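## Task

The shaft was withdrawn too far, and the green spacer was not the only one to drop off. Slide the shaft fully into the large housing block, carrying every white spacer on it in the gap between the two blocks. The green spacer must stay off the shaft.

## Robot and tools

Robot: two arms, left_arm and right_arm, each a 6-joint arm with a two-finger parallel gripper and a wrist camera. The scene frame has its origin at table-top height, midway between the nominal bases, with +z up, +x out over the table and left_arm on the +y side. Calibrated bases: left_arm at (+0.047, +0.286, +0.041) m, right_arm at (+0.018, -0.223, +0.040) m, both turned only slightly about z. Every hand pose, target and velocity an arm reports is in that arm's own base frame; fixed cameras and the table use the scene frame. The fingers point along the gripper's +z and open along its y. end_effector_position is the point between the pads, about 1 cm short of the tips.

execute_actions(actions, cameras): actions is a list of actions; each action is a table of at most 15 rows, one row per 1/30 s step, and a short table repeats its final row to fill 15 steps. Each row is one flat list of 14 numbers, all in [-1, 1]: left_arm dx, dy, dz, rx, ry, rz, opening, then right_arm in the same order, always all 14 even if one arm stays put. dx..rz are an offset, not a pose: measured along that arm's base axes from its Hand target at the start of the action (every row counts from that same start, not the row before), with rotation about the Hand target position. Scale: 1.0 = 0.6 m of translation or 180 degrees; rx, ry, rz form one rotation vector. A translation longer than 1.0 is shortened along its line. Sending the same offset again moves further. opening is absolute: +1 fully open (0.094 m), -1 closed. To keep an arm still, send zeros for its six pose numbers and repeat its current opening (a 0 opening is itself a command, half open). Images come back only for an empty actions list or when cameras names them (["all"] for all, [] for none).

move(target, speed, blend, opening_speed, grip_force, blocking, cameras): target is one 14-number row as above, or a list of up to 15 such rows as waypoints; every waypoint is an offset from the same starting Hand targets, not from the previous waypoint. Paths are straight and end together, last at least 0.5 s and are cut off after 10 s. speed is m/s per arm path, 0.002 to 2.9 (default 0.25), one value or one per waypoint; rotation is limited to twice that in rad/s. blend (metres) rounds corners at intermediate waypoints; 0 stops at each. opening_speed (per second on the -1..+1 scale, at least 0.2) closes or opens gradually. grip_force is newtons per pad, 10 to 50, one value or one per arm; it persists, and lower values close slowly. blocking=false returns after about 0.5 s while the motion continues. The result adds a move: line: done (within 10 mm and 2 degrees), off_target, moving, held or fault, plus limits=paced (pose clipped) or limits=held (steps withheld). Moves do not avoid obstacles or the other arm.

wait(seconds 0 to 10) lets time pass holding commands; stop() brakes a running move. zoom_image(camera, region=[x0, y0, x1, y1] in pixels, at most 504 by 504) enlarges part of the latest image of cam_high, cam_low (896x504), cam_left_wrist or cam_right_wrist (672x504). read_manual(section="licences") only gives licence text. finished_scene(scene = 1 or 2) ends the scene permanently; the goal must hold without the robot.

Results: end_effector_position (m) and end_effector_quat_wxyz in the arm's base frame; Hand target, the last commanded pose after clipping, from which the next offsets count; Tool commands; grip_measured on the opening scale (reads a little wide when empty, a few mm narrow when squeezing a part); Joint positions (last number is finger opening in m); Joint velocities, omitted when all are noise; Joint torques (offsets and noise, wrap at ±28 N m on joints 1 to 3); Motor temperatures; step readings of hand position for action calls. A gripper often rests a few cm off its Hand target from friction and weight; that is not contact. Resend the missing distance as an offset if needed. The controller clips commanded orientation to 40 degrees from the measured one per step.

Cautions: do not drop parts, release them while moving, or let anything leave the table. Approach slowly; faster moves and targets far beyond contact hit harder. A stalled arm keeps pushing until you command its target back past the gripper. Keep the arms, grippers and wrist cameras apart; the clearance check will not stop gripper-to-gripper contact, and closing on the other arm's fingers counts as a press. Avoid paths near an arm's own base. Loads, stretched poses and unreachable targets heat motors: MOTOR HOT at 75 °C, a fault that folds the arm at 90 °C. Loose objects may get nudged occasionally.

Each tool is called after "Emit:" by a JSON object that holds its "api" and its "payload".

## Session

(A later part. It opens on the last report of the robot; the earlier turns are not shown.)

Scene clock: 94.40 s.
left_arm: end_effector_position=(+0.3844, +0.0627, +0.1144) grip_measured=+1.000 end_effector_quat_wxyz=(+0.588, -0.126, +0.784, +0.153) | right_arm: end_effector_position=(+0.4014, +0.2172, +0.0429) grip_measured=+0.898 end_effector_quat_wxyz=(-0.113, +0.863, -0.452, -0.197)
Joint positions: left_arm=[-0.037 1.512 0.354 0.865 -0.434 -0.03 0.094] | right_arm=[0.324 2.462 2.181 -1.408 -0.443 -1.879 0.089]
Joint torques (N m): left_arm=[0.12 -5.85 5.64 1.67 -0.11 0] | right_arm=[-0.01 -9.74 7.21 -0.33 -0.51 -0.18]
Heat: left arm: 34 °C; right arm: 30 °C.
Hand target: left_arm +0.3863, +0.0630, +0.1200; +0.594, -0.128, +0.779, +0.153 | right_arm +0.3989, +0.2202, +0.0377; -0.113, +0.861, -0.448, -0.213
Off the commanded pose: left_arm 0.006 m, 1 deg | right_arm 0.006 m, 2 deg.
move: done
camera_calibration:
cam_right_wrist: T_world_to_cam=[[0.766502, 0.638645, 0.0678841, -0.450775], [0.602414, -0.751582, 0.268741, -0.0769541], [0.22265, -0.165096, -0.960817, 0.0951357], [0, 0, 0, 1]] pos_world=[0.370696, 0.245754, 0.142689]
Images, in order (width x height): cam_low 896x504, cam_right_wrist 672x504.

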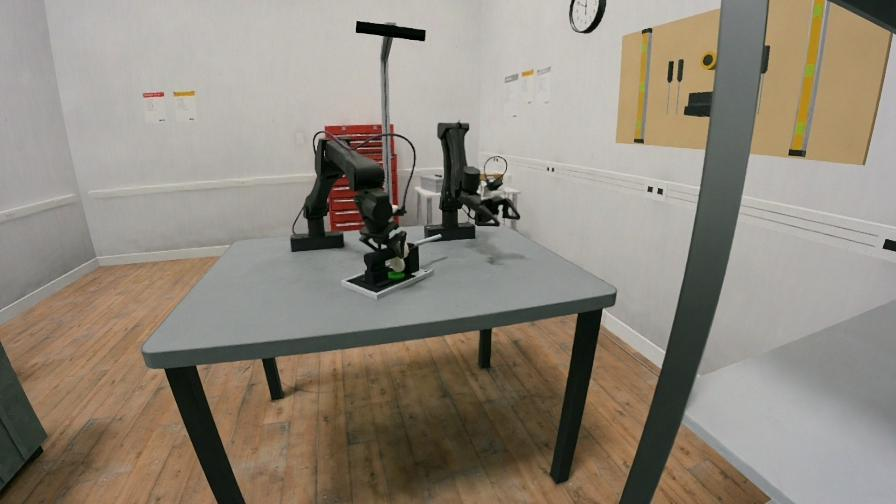

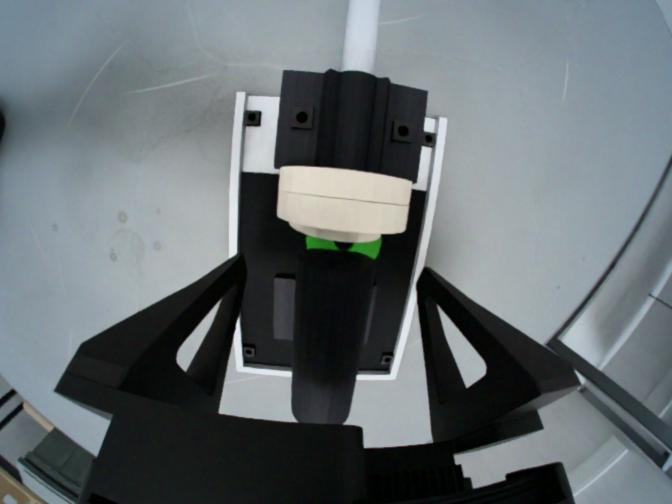

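Emit:
{"api": "move", "payload": {"target": [0,0,0,0,0,0,1, -0.013,0.0227,-0.058,0,0,0,0.6], "cameras": ["cam_right_wrist","cam_low"], "speed": 0.1}}

Emit:
{"api": "zoom_image", "payload": {"camera": "cam_low", "region": [340, 190, 450, 305]}}

Emit:
{"api": "zoom_image", "payload": {"camera": "cam_right_wrist", "region": [220, 140, 460, 380]}}

Scene clock: 96.97 s.
left_arm: end_effector_position=(+0.3844, +0.0627, +0.1144) grip_measured=+1.000 end_effector_quat_wxyz=(+0.588, -0.126, +0.784, +0.153) | right_arm: end_effector_position=(+0.3960, +0.2296, +0.0158) grip_measured=+0.602 end_effector_quat_wxyz=(-0.115, +0.866, -0.445, -0.197)
Joint positions: left_arm=[-0.037 1.512 0.354 0.865 -0.434 -0.03 0.094] | right_arm=[0.351 2.466 2.079 -1.29 -0.45 -1.864 0.075]
Joint torques (N m): left_arm=[-0.13 -6.09 5.64 1.65 -0.07 0] | right_arm=[0.5 -9.85 4.52 -0.01 -0.48 0.05]
Heat: left arm: 34 °C; right arm: 30 °C.
Hand target: left_arm +0.3863, +0.0630, +0.1200; +0.594, -0.128, +0.779, +0.153 | right_arm +0.3912, +0.2338, +0.0030; -0.113, +0.861, -0.448, -0.214
Off the commanded pose: left_arm 0.006 m, 1 deg | right_arm 0.014 m, 2 deg.
move: off_target (right_arm)
camera_calibration:
cam_right_wrist: T_world_to_cam=[[0.757113, 0.648881, 0.0757216, -0.451436], [0.611765, -0.744879, 0.266268, -0.0624598], [0.22918, -0.155271, -0.96092, 0.0675072], [0, 0, 0, 1]] pos_world=[0.364527, 0.256885, 0.115683]
Images, in order (width x height): cam_low 896x504, cam_right_wrist 672x504.

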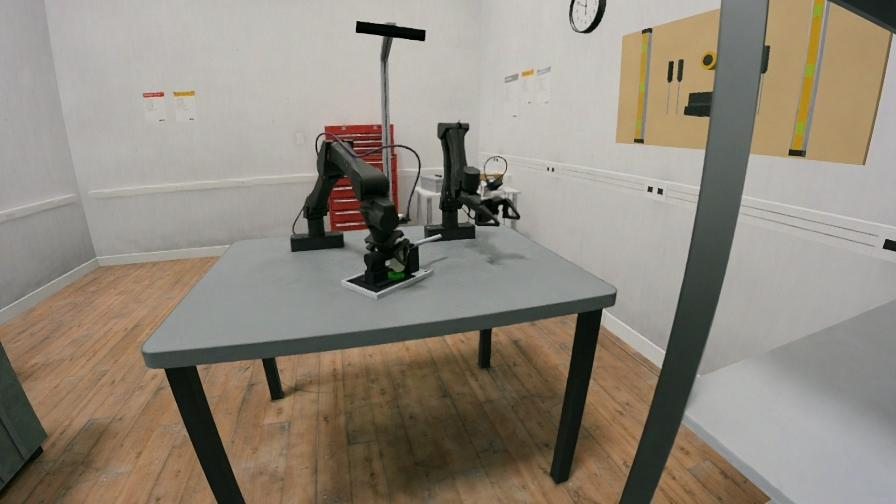

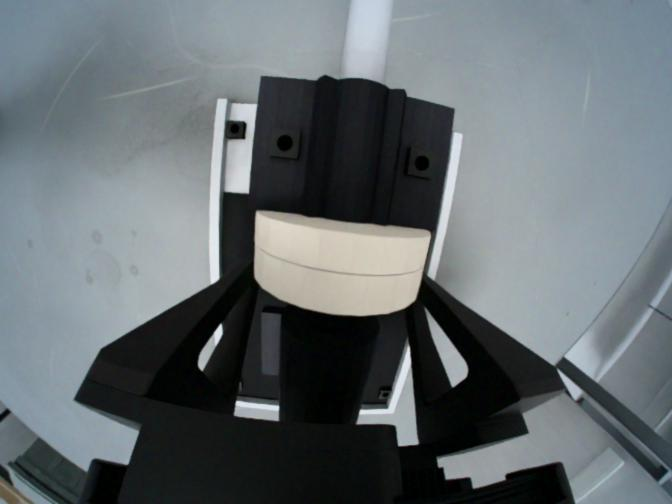

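Scaled by 4.383 from the camera's 896x504 image, which has a finer 1280x720 frame.

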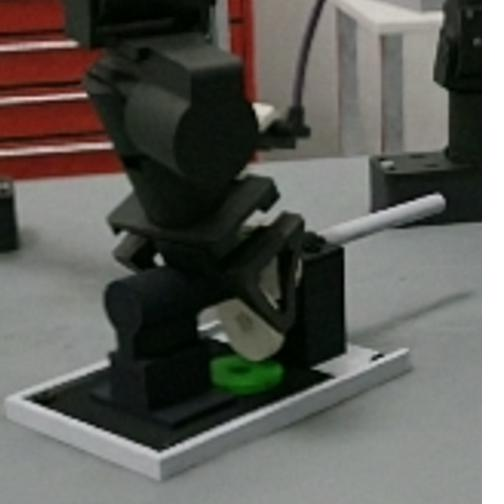

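Scaled by 2.100 from the camera's 672x504 image, which has a finer 960x720 frame.

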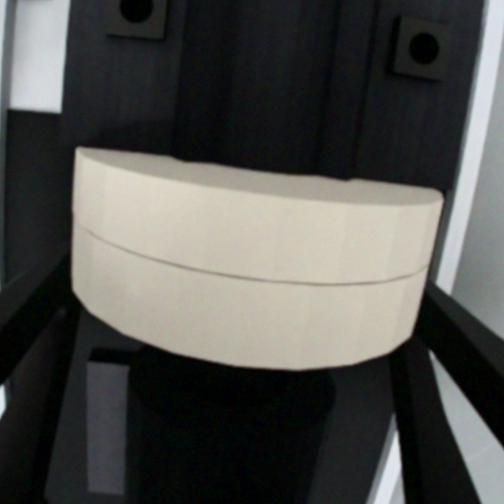

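Emit:
{"api": "move", "payload": {"target": [[0,0,0,0,0,0,1, -0.0035,0.0045,-0.007,0,0,0,0.3],[0,0,0,0,0,0,1, -0.0035,0.0045,-0.007,0,0,0,0.11]], "cameras": ["cam_right_wrist","cam_low"], "speed": 0.1, "opening_speed": 0.4, "grip_force": [50,15]}}

Emit:
{"api": "zoom_image", "payload": {"camera": "cam_low", "region": [340, 190, 450, 305]}}

Emit:
{"api": "zoom_image", "payload": {"camera": "cam_right_wrist", "region": [220, 140, 460, 380]}}

Scene clock: 101.00 s.
left_arm: end_effector_position=(+0.3844, +0.0627, +0.1144) grip_measured=+1.000 end_effector_quat_wxyz=(+0.588, -0.126, +0.784, +0.153) | right_arm: end_effector_position=(+0.4009, +0.2365, +0.0151) grip_measured=+0.131 end_effector_quat_wxyz=(-0.130, +0.866, -0.442, -0.192)
Joint positions: left_arm=[-0.037 1.512 0.354 0.865 -0.434 -0.03 0.094] | right_arm=[0.357 2.466 2.075 -1.253 -0.463 -1.858 0.053]
Joint torques (N m): left_arm=[0.01 -6.01 5.57 1.69 -0.07 -0.02] | right_arm=[0.64 -10.03 3.43 -0.09 -0.35 0.04]
Heat: left arm: 34 °C; right arm: 30 °C.
Hand target: left_arm +0.3863, +0.0630, +0.1200; +0.594, -0.128, +0.779, +0.153 | right_arm +0.3890, +0.2365, -0.0012; -0.113, +0.861, -0.448, -0.213
Off the commanded pose: left_arm 0.006 m, 1 deg | right_arm 0.020 m, 3 deg.
grip_force (N): 50, 15
move: off_target (right_arm); target 2's new opening was sent with right_arm's hand 0.020 m and 3 deg from that target
camera_calibration:
cam_right_wrist: T_world_to_cam=[[0.756036, 0.64561, 0.107691, -0.458859], [0.604488, -0.751814, 0.263384, -0.0554431], [0.251007, -0.13403, -0.958661, 0.0530452], [0, 0, 0, 1]] pos_world=[0.367114, 0.26167, 0.11487]
Images, in order (width x height): cam_low 896x504, cam_right_wrist 672x504.

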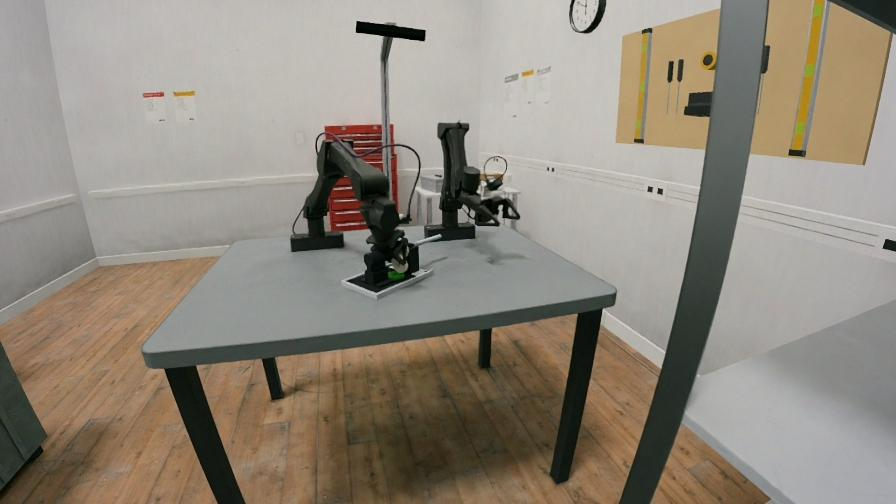

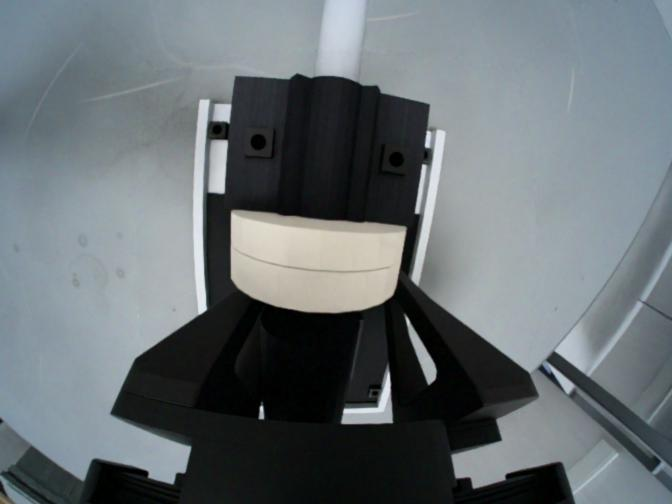

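Scaled by 4.383 from the camera's 896x504 image, which has a finer 1280x720 frame.

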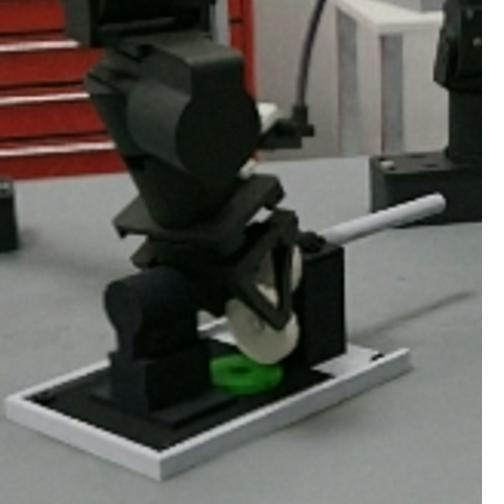

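Scaled by 2.100 from the camera's 672x504 image, which has a finer 960x720 frame.

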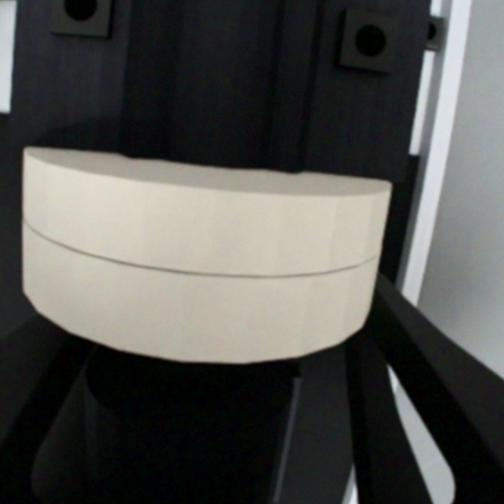

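Emit:
{"api": "move", "payload": {"target": [0,0,0,0,0,0,1, 0.0,0.0,0.045,0,0,0,0.05], "cameras": ["cam_right_wrist","cam_low"], "speed": 0.05}}

Emit:
{"api": "zoom_image", "payload": {"camera": "cam_low", "region": [340, 190, 450, 305]}}

Emit:
{"api": "zoom_image", "payload": {"camera": "cam_right_wrist", "region": [220, 140, 460, 380]}}

Scene clock: 103.87 s.
left_arm: end_effector_position=(+0.3844, +0.0627, +0.1144) grip_measured=+1.000 end_effector_quat_wxyz=(+0.588, -0.126, +0.784, +0.153) | right_arm: end_effector_position=(+0.3933, +0.2325, +0.0201) grip_measured=+0.101 end_effector_quat_wxyz=(-0.114, +0.864, -0.447, -0.203)
Joint positions: left_arm=[-0.037 1.512 0.354 0.865 -0.434 -0.03 0.094] | right_arm=[0.357 2.466 2.094 -1.311 -0.456 -1.856 0.052]
Joint torques (N m): left_arm=[0.01 -5.79 5.78 1.67 -0.09 0] | right_arm=[0.64 -11.63 7.2 -0.44 -0.41 0.03]
Heat: left arm: 34 °C; right arm: 30 °C.
Hand target: left_arm +0.3863, +0.0630, +0.1200; +0.594, -0.128, +0.779, +0.153 | right_arm +0.3890, +0.2365, +0.0257; -0.113, +0.861, -0.448, -0.214
Off the commanded pose: left_arm 0.006 m, 1 deg | right_arm 0.008 m, 1 deg.
grip_force (N): 50, 15
move: done
camera_calibration:
cam_right_wrist: T_world_to_cam=[[0.759583, 0.646851, 0.0679537, -0.452015], [0.613035, -0.746922, 0.257479, -0.0595306], [0.217307, -0.153919, -0.963891, 0.0771185], [0, 0, 0, 1]] pos_world=[0.363079, 0.259792, 0.120378]
Images, in order (width x height): cam_low 896x504, cam_right_wrist 672x504.

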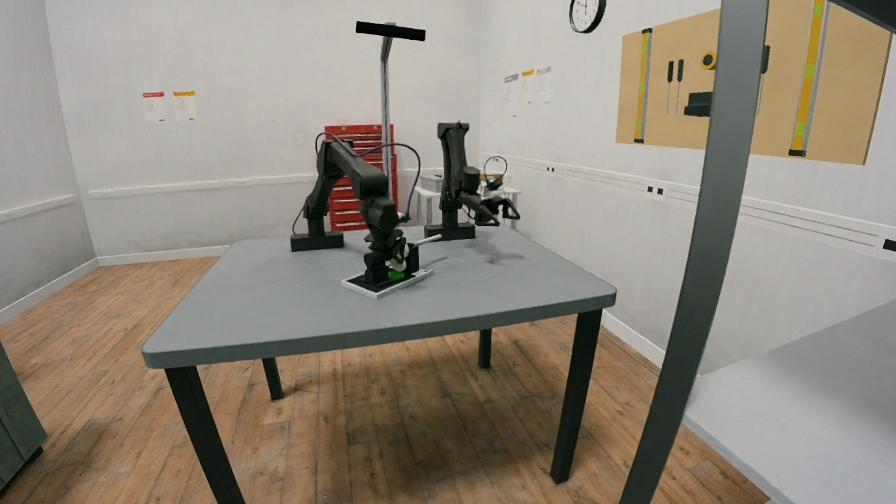

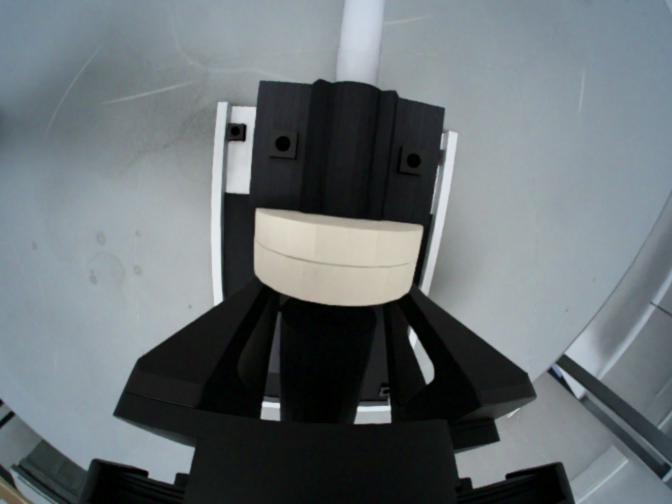

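Scaled by 4.383 from the camera's 896x504 image, which has a finer 1280x720 frame.

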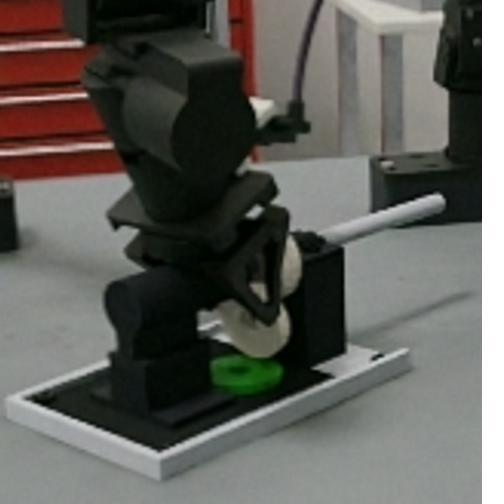

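Scaled by 2.100 from the camera's 672x504 image, which has a finer 960x720 frame.

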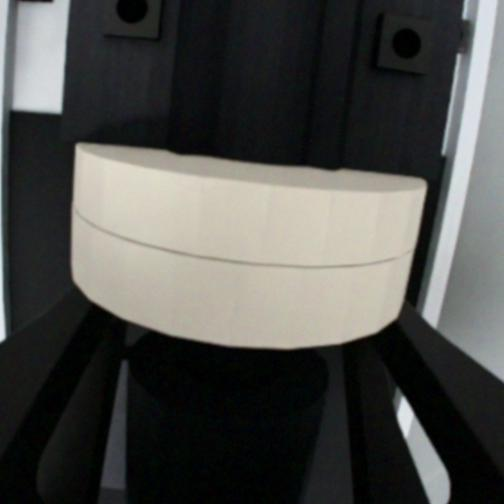

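Emit:
{"api": "move", "payload": {"target": [0,0,0,0,0,0,1, 0.0,0.0,0.017,0,0,0,0.05], "cameras": ["cam_right_wrist","cam_low"], "speed": 0.05}}

Emit:
{"api": "zoom_image", "payload": {"camera": "cam_low", "region": [340, 190, 450, 305]}}

Emit:
{"api": "zoom_image", "payload": {"camera": "cam_right_wrist", "region": [220, 140, 460, 380]}}

Scene clock: 105.13 s.
left_arm: end_effector_position=(+0.3844, +0.0627, +0.1144) grip_measured=+1.000 end_effector_quat_wxyz=(+0.588, -0.126, +0.784, +0.153) | right_arm: end_effector_position=(+0.3933, +0.2314, +0.0273) grip_measured=+0.084 end_effector_quat_wxyz=(-0.110, +0.864, -0.448, -0.202)
Joint positions: left_arm=[-0.037 1.512 0.354 0.865 -0.434 -0.03 0.094] | right_arm=[0.357 2.466 2.124 -1.347 -0.45 -1.855 0.051]
Joint torques (N m): left_arm=[0.09 -5.91 5.76 1.68 -0.07 -0.03] | right_arm=[0.66 -12.07 7.23 -0.44 -0.49 0.03]
Heat: left arm: 34 °C; right arm: 30 °C.
Hand target: left_arm +0.3863, +0.0630, +0.1200; +0.594, -0.128, +0.779, +0.153 | right_arm +0.3890, +0.2365, +0.0359; -0.112, +0.861, -0.448, -0.214
Off the commanded pose: left_arm 0.006 m, 1 deg | right_arm 0.011 m, 1 deg.
grip_force (N): 50, 15
move: off_target (right_arm)
camera_calibration:
cam_right_wrist: T_world_to_cam=[[0.760021, 0.647093, 0.0603139, -0.451751], [0.613646, -0.745092, 0.261297, -0.0629669], [0.214023, -0.16158, -0.963372, 0.0869706], [0, 0, 0, 1]] pos_world=[0.363366, 0.259462, 0.127485]
Images, in order (width x height): cam_low 896x504, cam_right_wrist 672x504.

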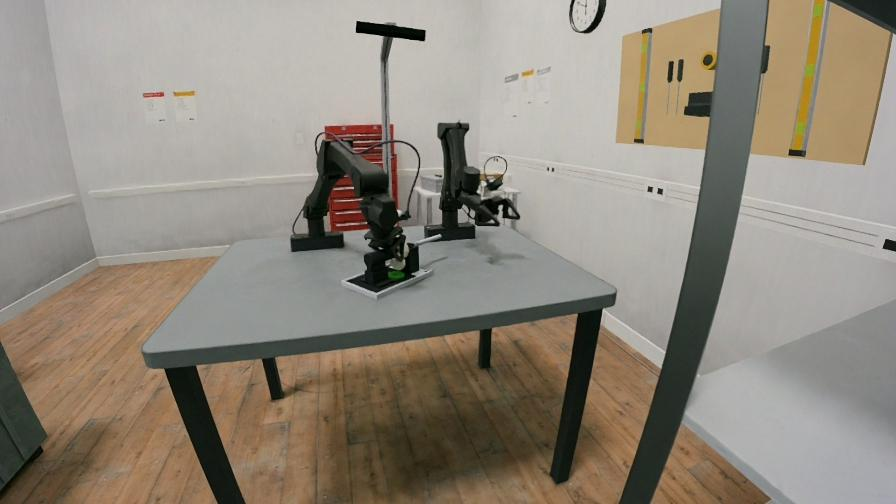

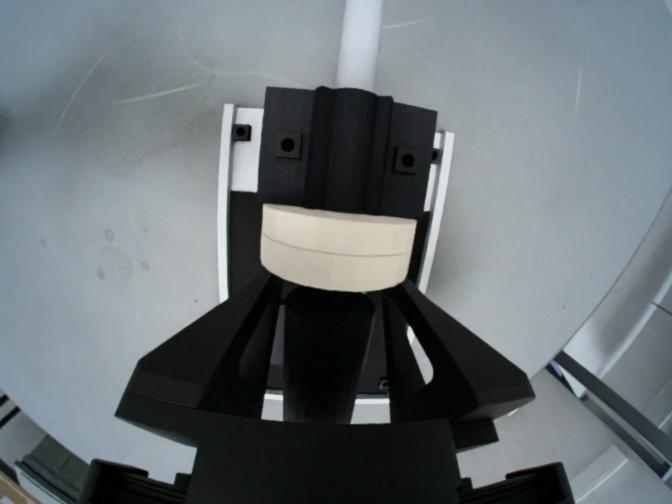

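Scaled by 4.383 from the camera's 896x504 image, which has a finer 1280x720 frame.

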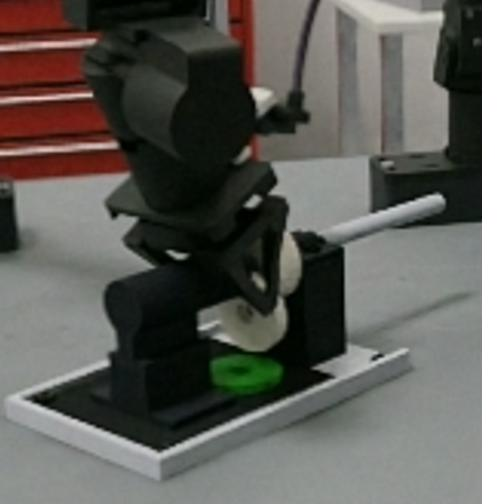

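Scaled by 2.100 from the camera's 672x504 image, which has a finer 960x720 frame.

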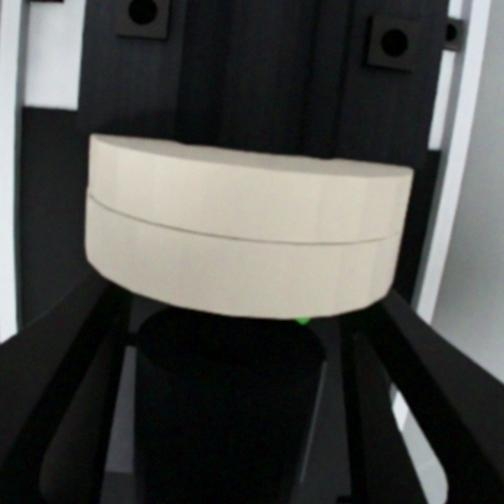

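Emit:
{"api": "move", "payload": {"target": [[0,0,0,0,0,0,1, 0.0,0.0,0.0,0,0,0,-0.1],[0,0,0,0,0,0,1, 0.0,0.0,0.013,0,0,0,-0.1]], "cameras": ["cam_right_wrist","cam_low"], "speed": 0.05, "grip_force": [50,40]}}

Emit:
{"api": "zoom_image", "payload": {"camera": "cam_low", "region": [340, 190, 450, 305]}}

Emit:
{"api": "zoom_image", "payload": {"camera": "cam_right_wrist", "region": [220, 140, 460, 380]}}

Scene clock: 107.60 s.
left_arm: end_effector_position=(+0.3844, +0.0627, +0.1144) grip_measured=+1.000 end_effector_quat_wxyz=(+0.588, -0.126, +0.784, +0.153) | right_arm: end_effector_position=(+0.3934, +0.2311, +0.0336) grip_measured=+0.045 end_effector_quat_wxyz=(-0.108, +0.864, -0.448, -0.202)
Joint positions: left_arm=[-0.037 1.512 0.354 0.865 -0.434 -0.03 0.094] | right_arm=[0.357 2.466 2.149 -1.375 -0.448 -1.855 0.049]
Joint torques (N m): left_arm=[0.03 -5.9 5.65 1.68 -0.1 0] | right_arm=[0.62 -12.29 7.23 -0.46 -0.51 0.02]
Heat: left arm: 34 °C; right arm: 30 °C.
Hand target: left_arm +0.3863, +0.0630, +0.1200; +0.594, -0.128, +0.779, +0.153 | right_arm +0.3890, +0.2366, +0.0437; -0.113, +0.861, -0.448, -0.214
Off the commanded pose: left_arm 0.006 m, 1 deg | right_arm 0.012 m, 1 deg.
grip_force (N): 50, 40
move: off_target (right_arm)
camera_calibration:
cam_right_wrist: T_world_to_cam=[[0.760136, 0.647233, 0.0572922, -0.452021], [0.613986, -0.744339, 0.262642, -0.065302], [0.212635, -0.164467, -0.963191, 0.094207], [0, 0, 0, 1]] pos_world=[0.363661, 0.25945, 0.133788]
Images, in order (width x height): cam_low 896x504, cam_right_wrist 672x504.

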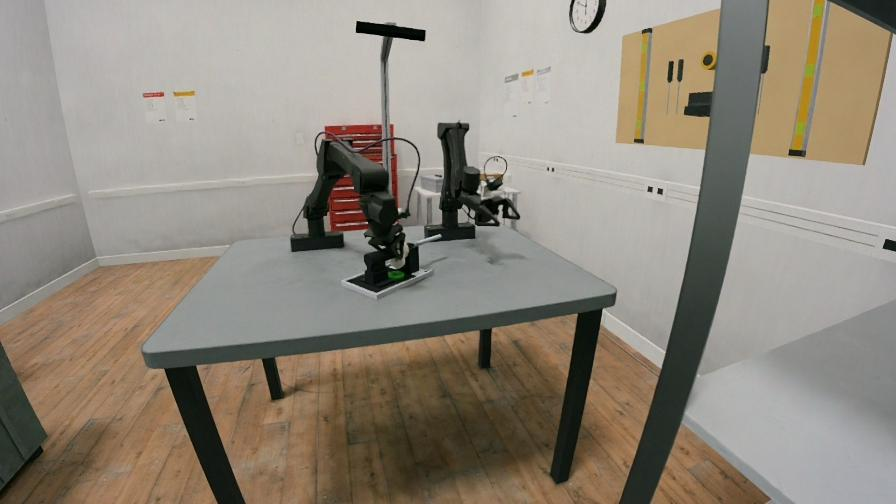

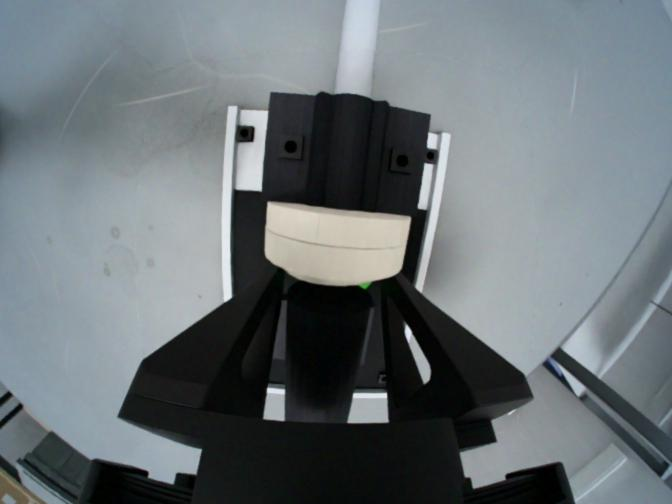

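Scaled by 4.383 from the camera's 896x504 image, which has a finer 1280x720 frame.

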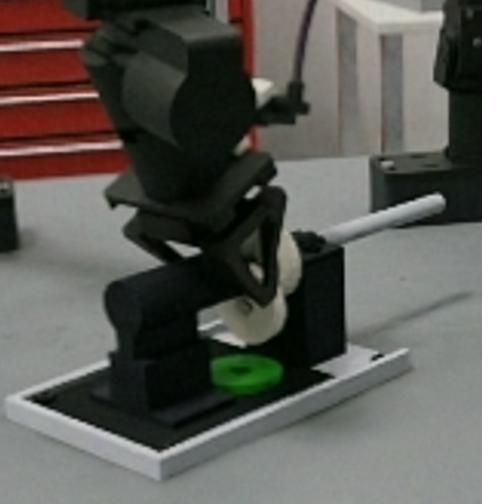

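Scaled by 2.100 from the camera's 672x504 image, which has a finer 960x720 frame.

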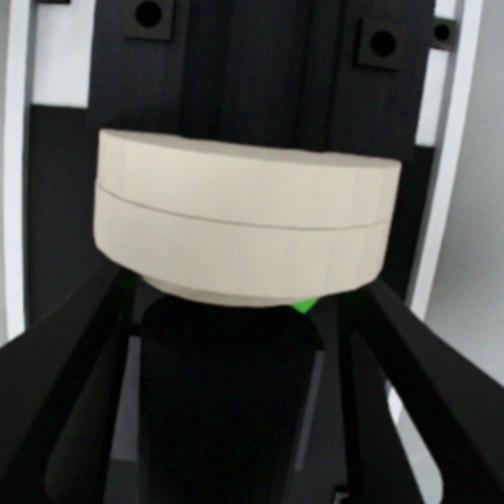

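Emit:
{"api": "move", "payload": {"target": [[0,0,0,0,0,0,1, 0.0,0.0,-0.067,0,0,0,-0.1],[0,0,0,0,0,0,1, 0.0,0.0,-0.067,0,0,0,0.3]], "cameras": ["cam_right_wrist","cam_low"], "speed": 0.05, "grip_force": 50}}

Emit:
{"api": "zoom_image", "payload": {"camera": "cam_low", "region": [340, 190, 450, 305]}}

Emit:
{"api": "zoom_image", "payload": {"camera": "cam_right_wrist", "region": [220, 140, 460, 380]}}

Scene clock: 110.57 s.
left_arm: end_effector_position=(+0.3844, +0.0627, +0.1144) grip_measured=+1.000 end_effector_quat_wxyz=(+0.588, -0.126, +0.784, +0.153) | right_arm: end_effector_position=(+0.3950, +0.2328, +0.0159) grip_measured=+0.298 end_effector_quat_wxyz=(-0.118, +0.863, -0.448, -0.200)
Joint positions: left_arm=[-0.037 1.512 0.354 0.865 -0.434 -0.03 0.094] | right_arm=[0.356 2.466 2.077 -1.286 -0.458 -1.853 0.061]
Joint torques (N m): left_arm=[0.02 -5.83 5.61 1.69 -0.09 -0.04] | right_arm=[0.72 -10.39 4.07 0.02 -0.42 0]
Heat: left arm: 34 °C; right arm: 30 °C.
Hand target: left_arm +0.3863, +0.0630, +0.1200; +0.594, -0.128, +0.779, +0.153 | right_arm +0.3890, +0.2364, +0.0035; -0.113, +0.861, -0.448, -0.214
Off the commanded pose: left_arm 0.006 m, 1 deg | right_arm 0.014 m, 2 deg.
move: off_target (right_arm); target 2's new opening was sent with right_arm's hand 0.016 m and 1 deg from that target
camera_calibration:
cam_right_wrist: T_world_to_cam=[[0.761711, 0.643482, 0.0756716, -0.453304], [0.608209, -0.750394, 0.258826, -0.056537], [0.223333, -0.151127, -0.962955, 0.0697234], [0, 0, 0, 1]] pos_world=[0.364101, 0.259805, 0.116076]
Images, in order (width x height): cam_low 896x504, cam_right_wrist 672x504.

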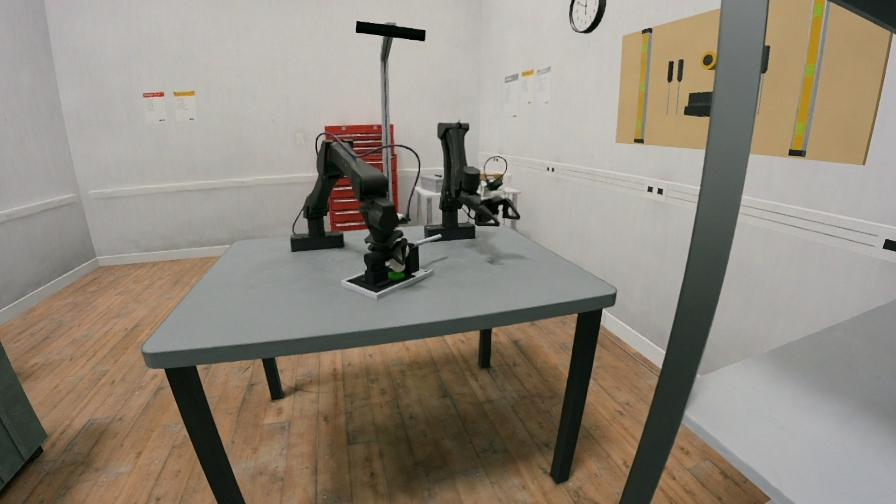

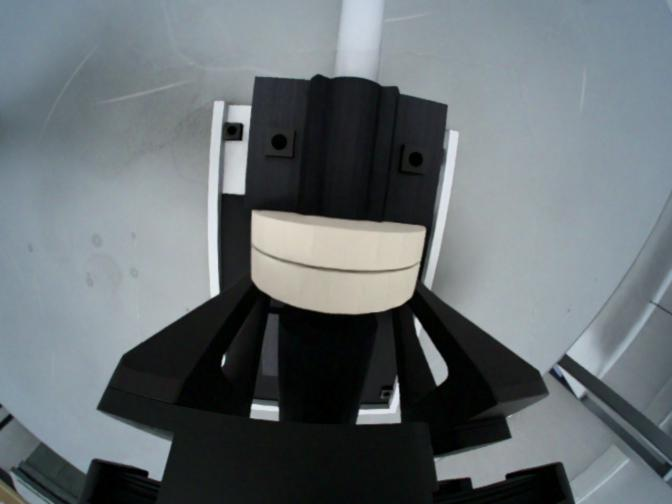

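Scaled by 4.383 from the camera's 896x504 image, which has a finer 1280x720 frame.

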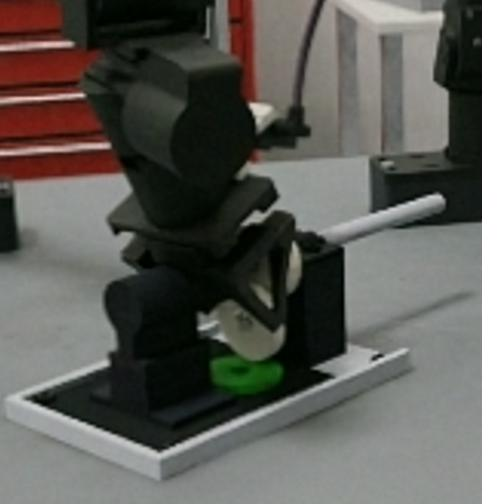

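Scaled by 2.100 from the camera's 672x504 image, which has a finer 960x720 frame.

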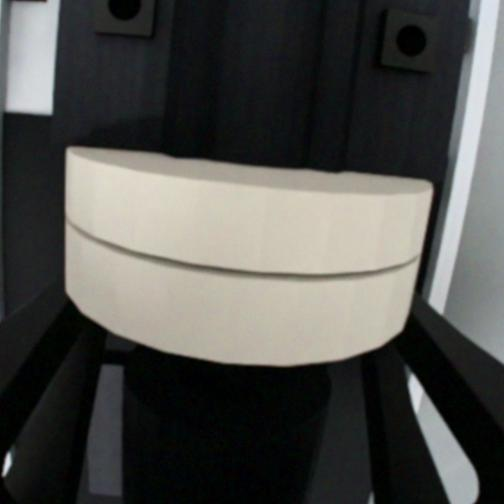

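Emit:
{"api": "move", "payload": {"target": [0,0,0,0,0,0,1, 0.0,0.0,-0.014,-0.0182,-0.0128,0,0.3], "cameras": ["cam_right_wrist","cam_low"], "speed": 0.05}}

Emit:
{"api": "zoom_image", "payload": {"camera": "cam_low", "region": [340, 190, 450, 305]}}

Emit:
{"api": "zoom_image", "payload": {"camera": "cam_right_wrist", "region": [220, 140, 460, 380]}}

Scene clock: 112.23 s.
left_arm: end_effector_position=(+0.3844, +0.0627, +0.1144) grip_measured=+1.000 end_effector_quat_wxyz=(+0.588, -0.126, +0.784, +0.153) | right_arm: end_effector_position=(+0.3967, +0.2311, +0.0108) grip_measured=+0.298 end_effector_quat_wxyz=(-0.105, +0.868, -0.454, -0.173)
Joint positions: left_arm=[-0.037 1.512 0.354 0.865 -0.434 -0.03 0.094] | right_arm=[0.371 2.445 2.038 -1.239 -0.401 -1.821 0.061]
Joint torques (N m): left_arm=[0.09 -5.87 5.56 1.69 -0.12 -0.07] | right_arm=[1.52 -10.29 3.11 0.18 -0.28 0]
Heat: left arm: 34 °C; right arm: 30 °C.
Hand target: left_arm +0.3863, +0.0630, +0.1200; +0.594, -0.128, +0.779, +0.153 | right_arm +0.3890, +0.2364, -0.0049; -0.097, +0.868, -0.452, -0.183
Off the commanded pose: left_arm 0.006 m, 1 deg | right_arm 0.018 m, 2 deg.
move: off_target (right_arm)
camera_calibration:
cam_right_wrist: T_world_to_cam=[[0.76425, 0.640987, 0.0711106, -0.453491], [0.591884, -0.740913, 0.317364, -0.0539723], [0.256113, -0.200457, -0.945634, 0.0624622], [0, 0, 0, 1]] pos_world=[0.362529, 0.263214, 0.108443]
Images, in order (width x height): cam_low 896x504, cam_right_wrist 672x504.

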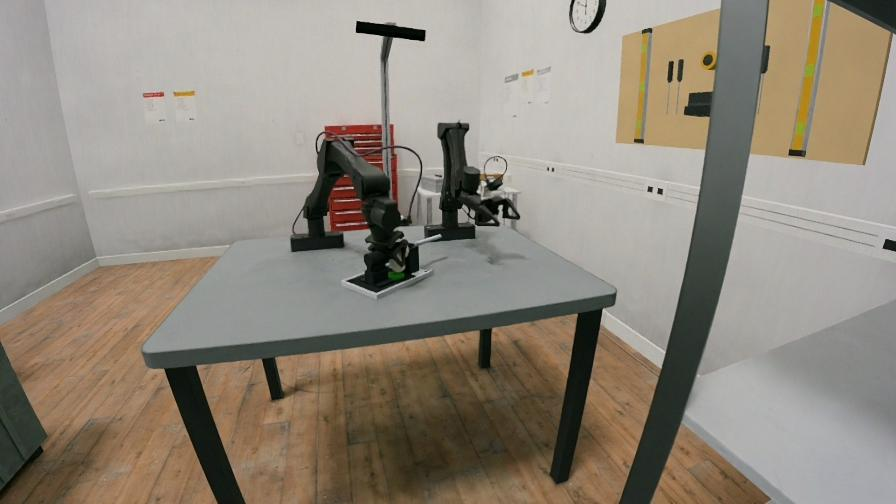

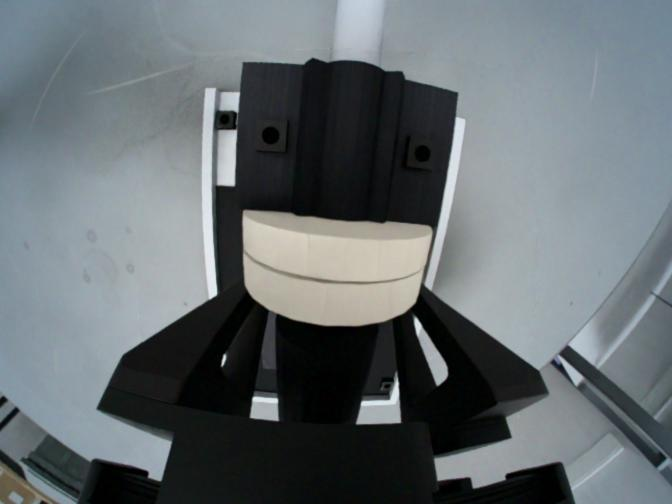

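Scaled by 4.383 from the camera's 896x504 image, which has a finer 1280x720 frame.

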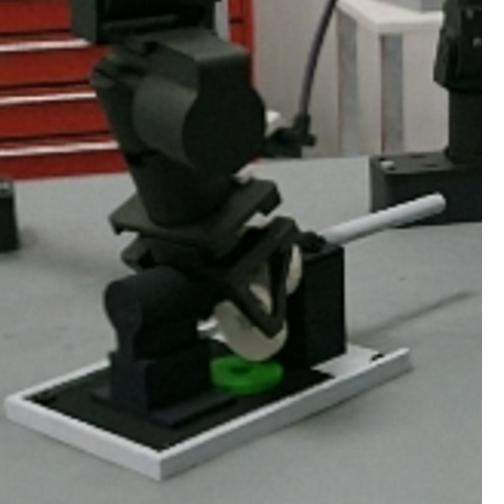

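Scaled by 2.100 from the camera's 672x504 image, which has a finer 960x720 frame.

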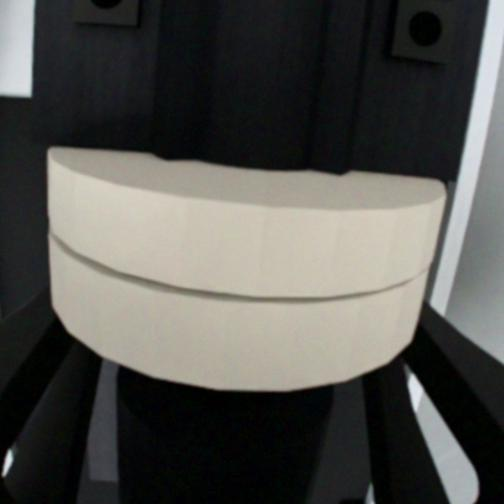

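Emit:
{"api": "move", "payload": {"target": [0,0,0,0,0,0,1, 0.0,0.0,0,0,0,0,0.0], "cameras": ["cam_right_wrist","cam_low"], "speed": 0.05, "opening_speed": 0.3, "grip_force": [50,30]}}

Emit:
{"api": "zoom_image", "payload": {"camera": "cam_low", "region": [340, 190, 450, 305]}}

Emit:
{"api": "zoom_image", "payload": {"camera": "cam_right_wrist", "region": [220, 140, 460, 380]}}

Scene clock: 114.07 s.
left_arm: end_effector_position=(+0.3844, +0.0627, +0.1144) grip_measured=+1.000 end_effector_quat_wxyz=(+0.588, -0.126, +0.784, +0.153) | right_arm: end_effector_position=(+0.4000, +0.2329, +0.0106) grip_measured=+0.003 end_effector_quat_wxyz=(-0.109, +0.869, -0.452, -0.166)
Joint positions: left_arm=[-0.037 1.512 0.354 0.865 -0.434 -0.03 0.094] | right_arm=[0.374 2.444 2.038 -1.222 -0.397 -1.82 0.047]
Joint torques (N m): left_arm=[-0.06 -5.79 5.5 1.69 -0.07 -0.01] | right_arm=[1.22 -10.22 3.23 0.07 -0.33 0.01]
Heat: left arm: 34 °C; right arm: 30 °C.
Hand target: left_arm +0.3863, +0.0630, +0.1200; +0.594, -0.128, +0.779, +0.153 | right_arm +0.3891, +0.2364, -0.0049; -0.097, +0.868, -0.452, -0.183
Off the commanded pose: left_arm 0.006 m, 1 deg | right_arm 0.019 m, 2 deg.
grip_force (N): 50, 30
move: off_target (right_arm)
camera_calibration:
cam_right_wrist: T_world_to_cam=[[0.761672, 0.642296, 0.0855054, -0.45662], [0.587825, -0.740457, 0.325861, -0.0530127], [0.272612, -0.197937, -0.941543, 0.0545173], [0, 0, 0, 1]] pos_world=[0.364095, 0.264823, 0.107649]
Images, in order (width x height): cam_low 896x504, cam_right_wrist 672x504.

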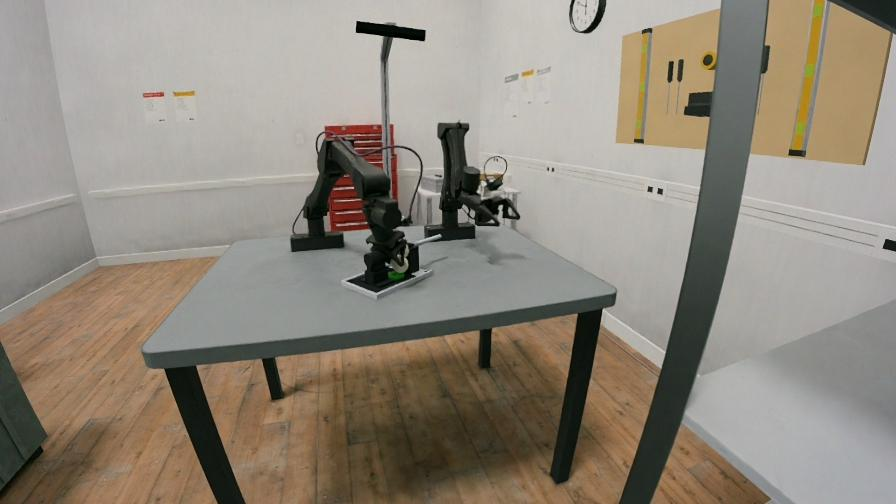

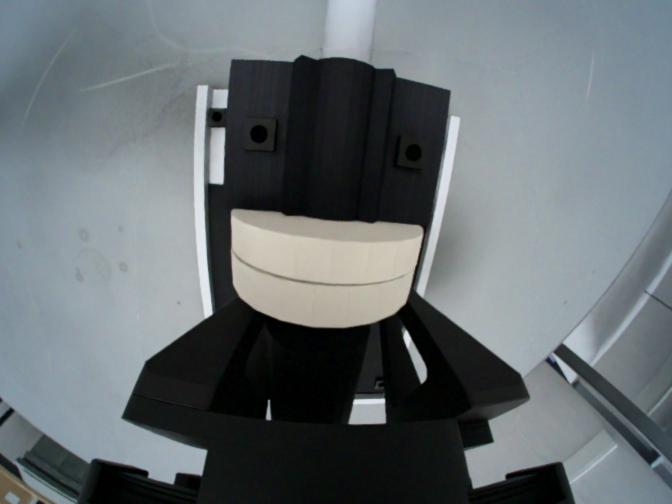

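Scaled by 4.383 from the camera's 896x504 image, which has a finer 1280x720 frame.

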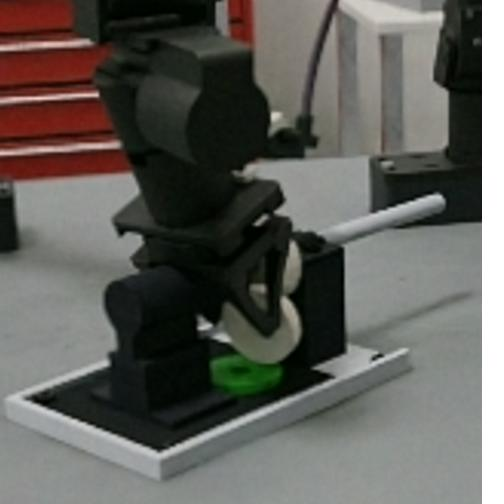

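Scaled by 2.100 from the camera's 672x504 image, which has a finer 960x720 frame.

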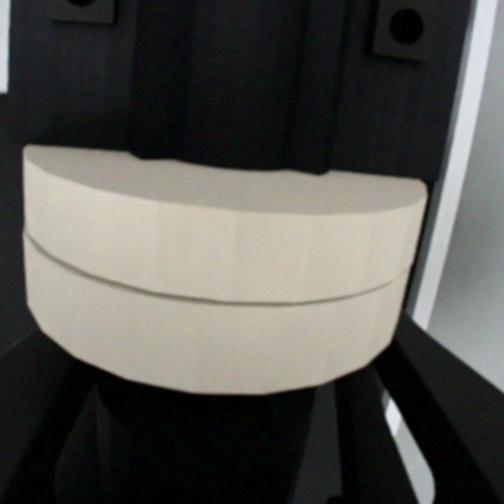

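Emit:
{"api": "move", "payload": {"target": [[0,0,0,0,0,0,1, 0,0,0,0,0,0,0.5],[0,0,0,0,0,0,1, 0,0,0.05,0.0273,0.0192,0,0.5],[0,0,0,0,0,0,1, -0.0045,0.0027,0.002,0.0273,0.0192,0,0.5]], "cameras": ["cam_right_wrist","cam_low"], "speed": 0.08}}

Emit:
{"api": "zoom_image", "payload": {"camera": "cam_low", "region": [340, 190, 450, 305]}}

Emit:
{"api": "zoom_image", "payload": {"camera": "cam_right_wrist", "region": [220, 140, 460, 380]}}

Scene clock: 123.17 s.
left_arm: end_effector_position=(+0.3844, +0.0627, +0.1144) grip_measured=+1.000 end_effector_quat_wxyz=(+0.588, -0.126, +0.784, +0.153) | right_arm: end_effector_position=(+0.3907, +0.2368, +0.0167) grip_measured=+0.498 end_effector_quat_wxyz=(-0.124, +0.860, -0.447, -0.212)
Joint positions: left_arm=[-0.037 1.512 0.354 0.865 -0.434 -0.03 0.094] | right_arm=[0.358 2.46 2.061 -1.281 -0.485 -1.852 0.07]
Joint torques (N m): left_arm=[0.09 -5.78 5.64 1.69 -0.07 0.01] | right_arm=[-0.08 -9.07 3.48 0.13 -0.5 -0.12]
Heat: left arm: 34 °C; right arm: 30 °C.
Hand target: left_arm +0.3863, +0.0630, +0.1200; +0.594, -0.128, +0.779, +0.153 | right_arm +0.3862, +0.2381, -0.0037; -0.120, +0.857, -0.446, -0.229
Off the commanded pose: left_arm 0.006 m, 1 deg | right_arm 0.021 m, 2 deg.
grip_force (N): 50, 30
move: off_target (right_arm)
camera_calibration:
cam_right_wrist: T_world_to_cam=[[0.764129, 0.640233, 0.0787927, -0.452898], [0.610508, -0.757223, 0.232151, -0.0500363], [0.208294, -0.12929, -0.969483, 0.0728728], [0, 0, 0, 1]] pos_world=[0.361441, 0.261493, 0.11795]
Images, in order (width x height): cam_low 896x504, cam_right_wrist 672x504.

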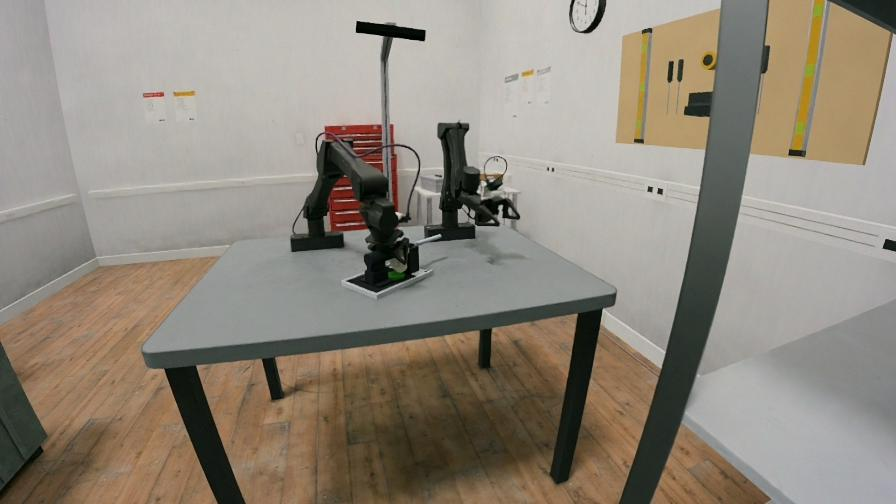

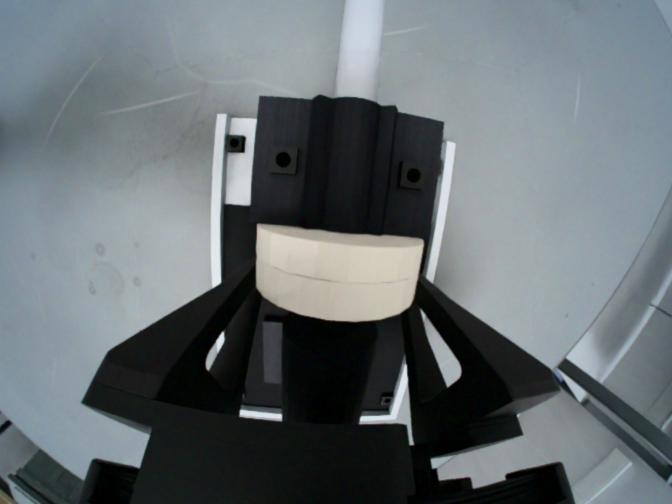

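Scaled by 4.383 from the camera's 896x504 image, which has a finer 1280x720 frame.

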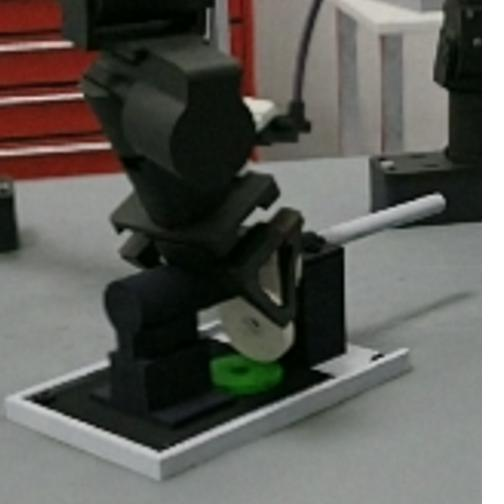

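Scaled by 2.100 from the camera's 672x504 image, which has a finer 960x720 frame.

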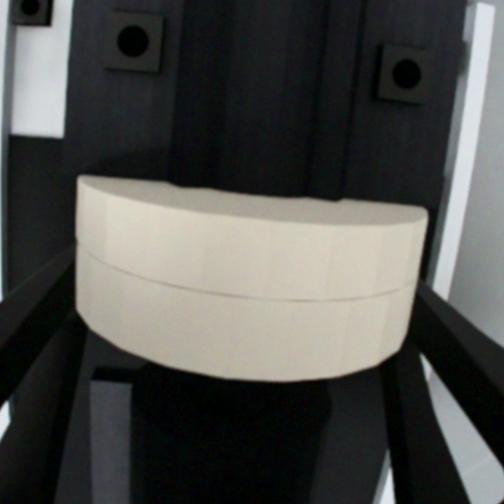

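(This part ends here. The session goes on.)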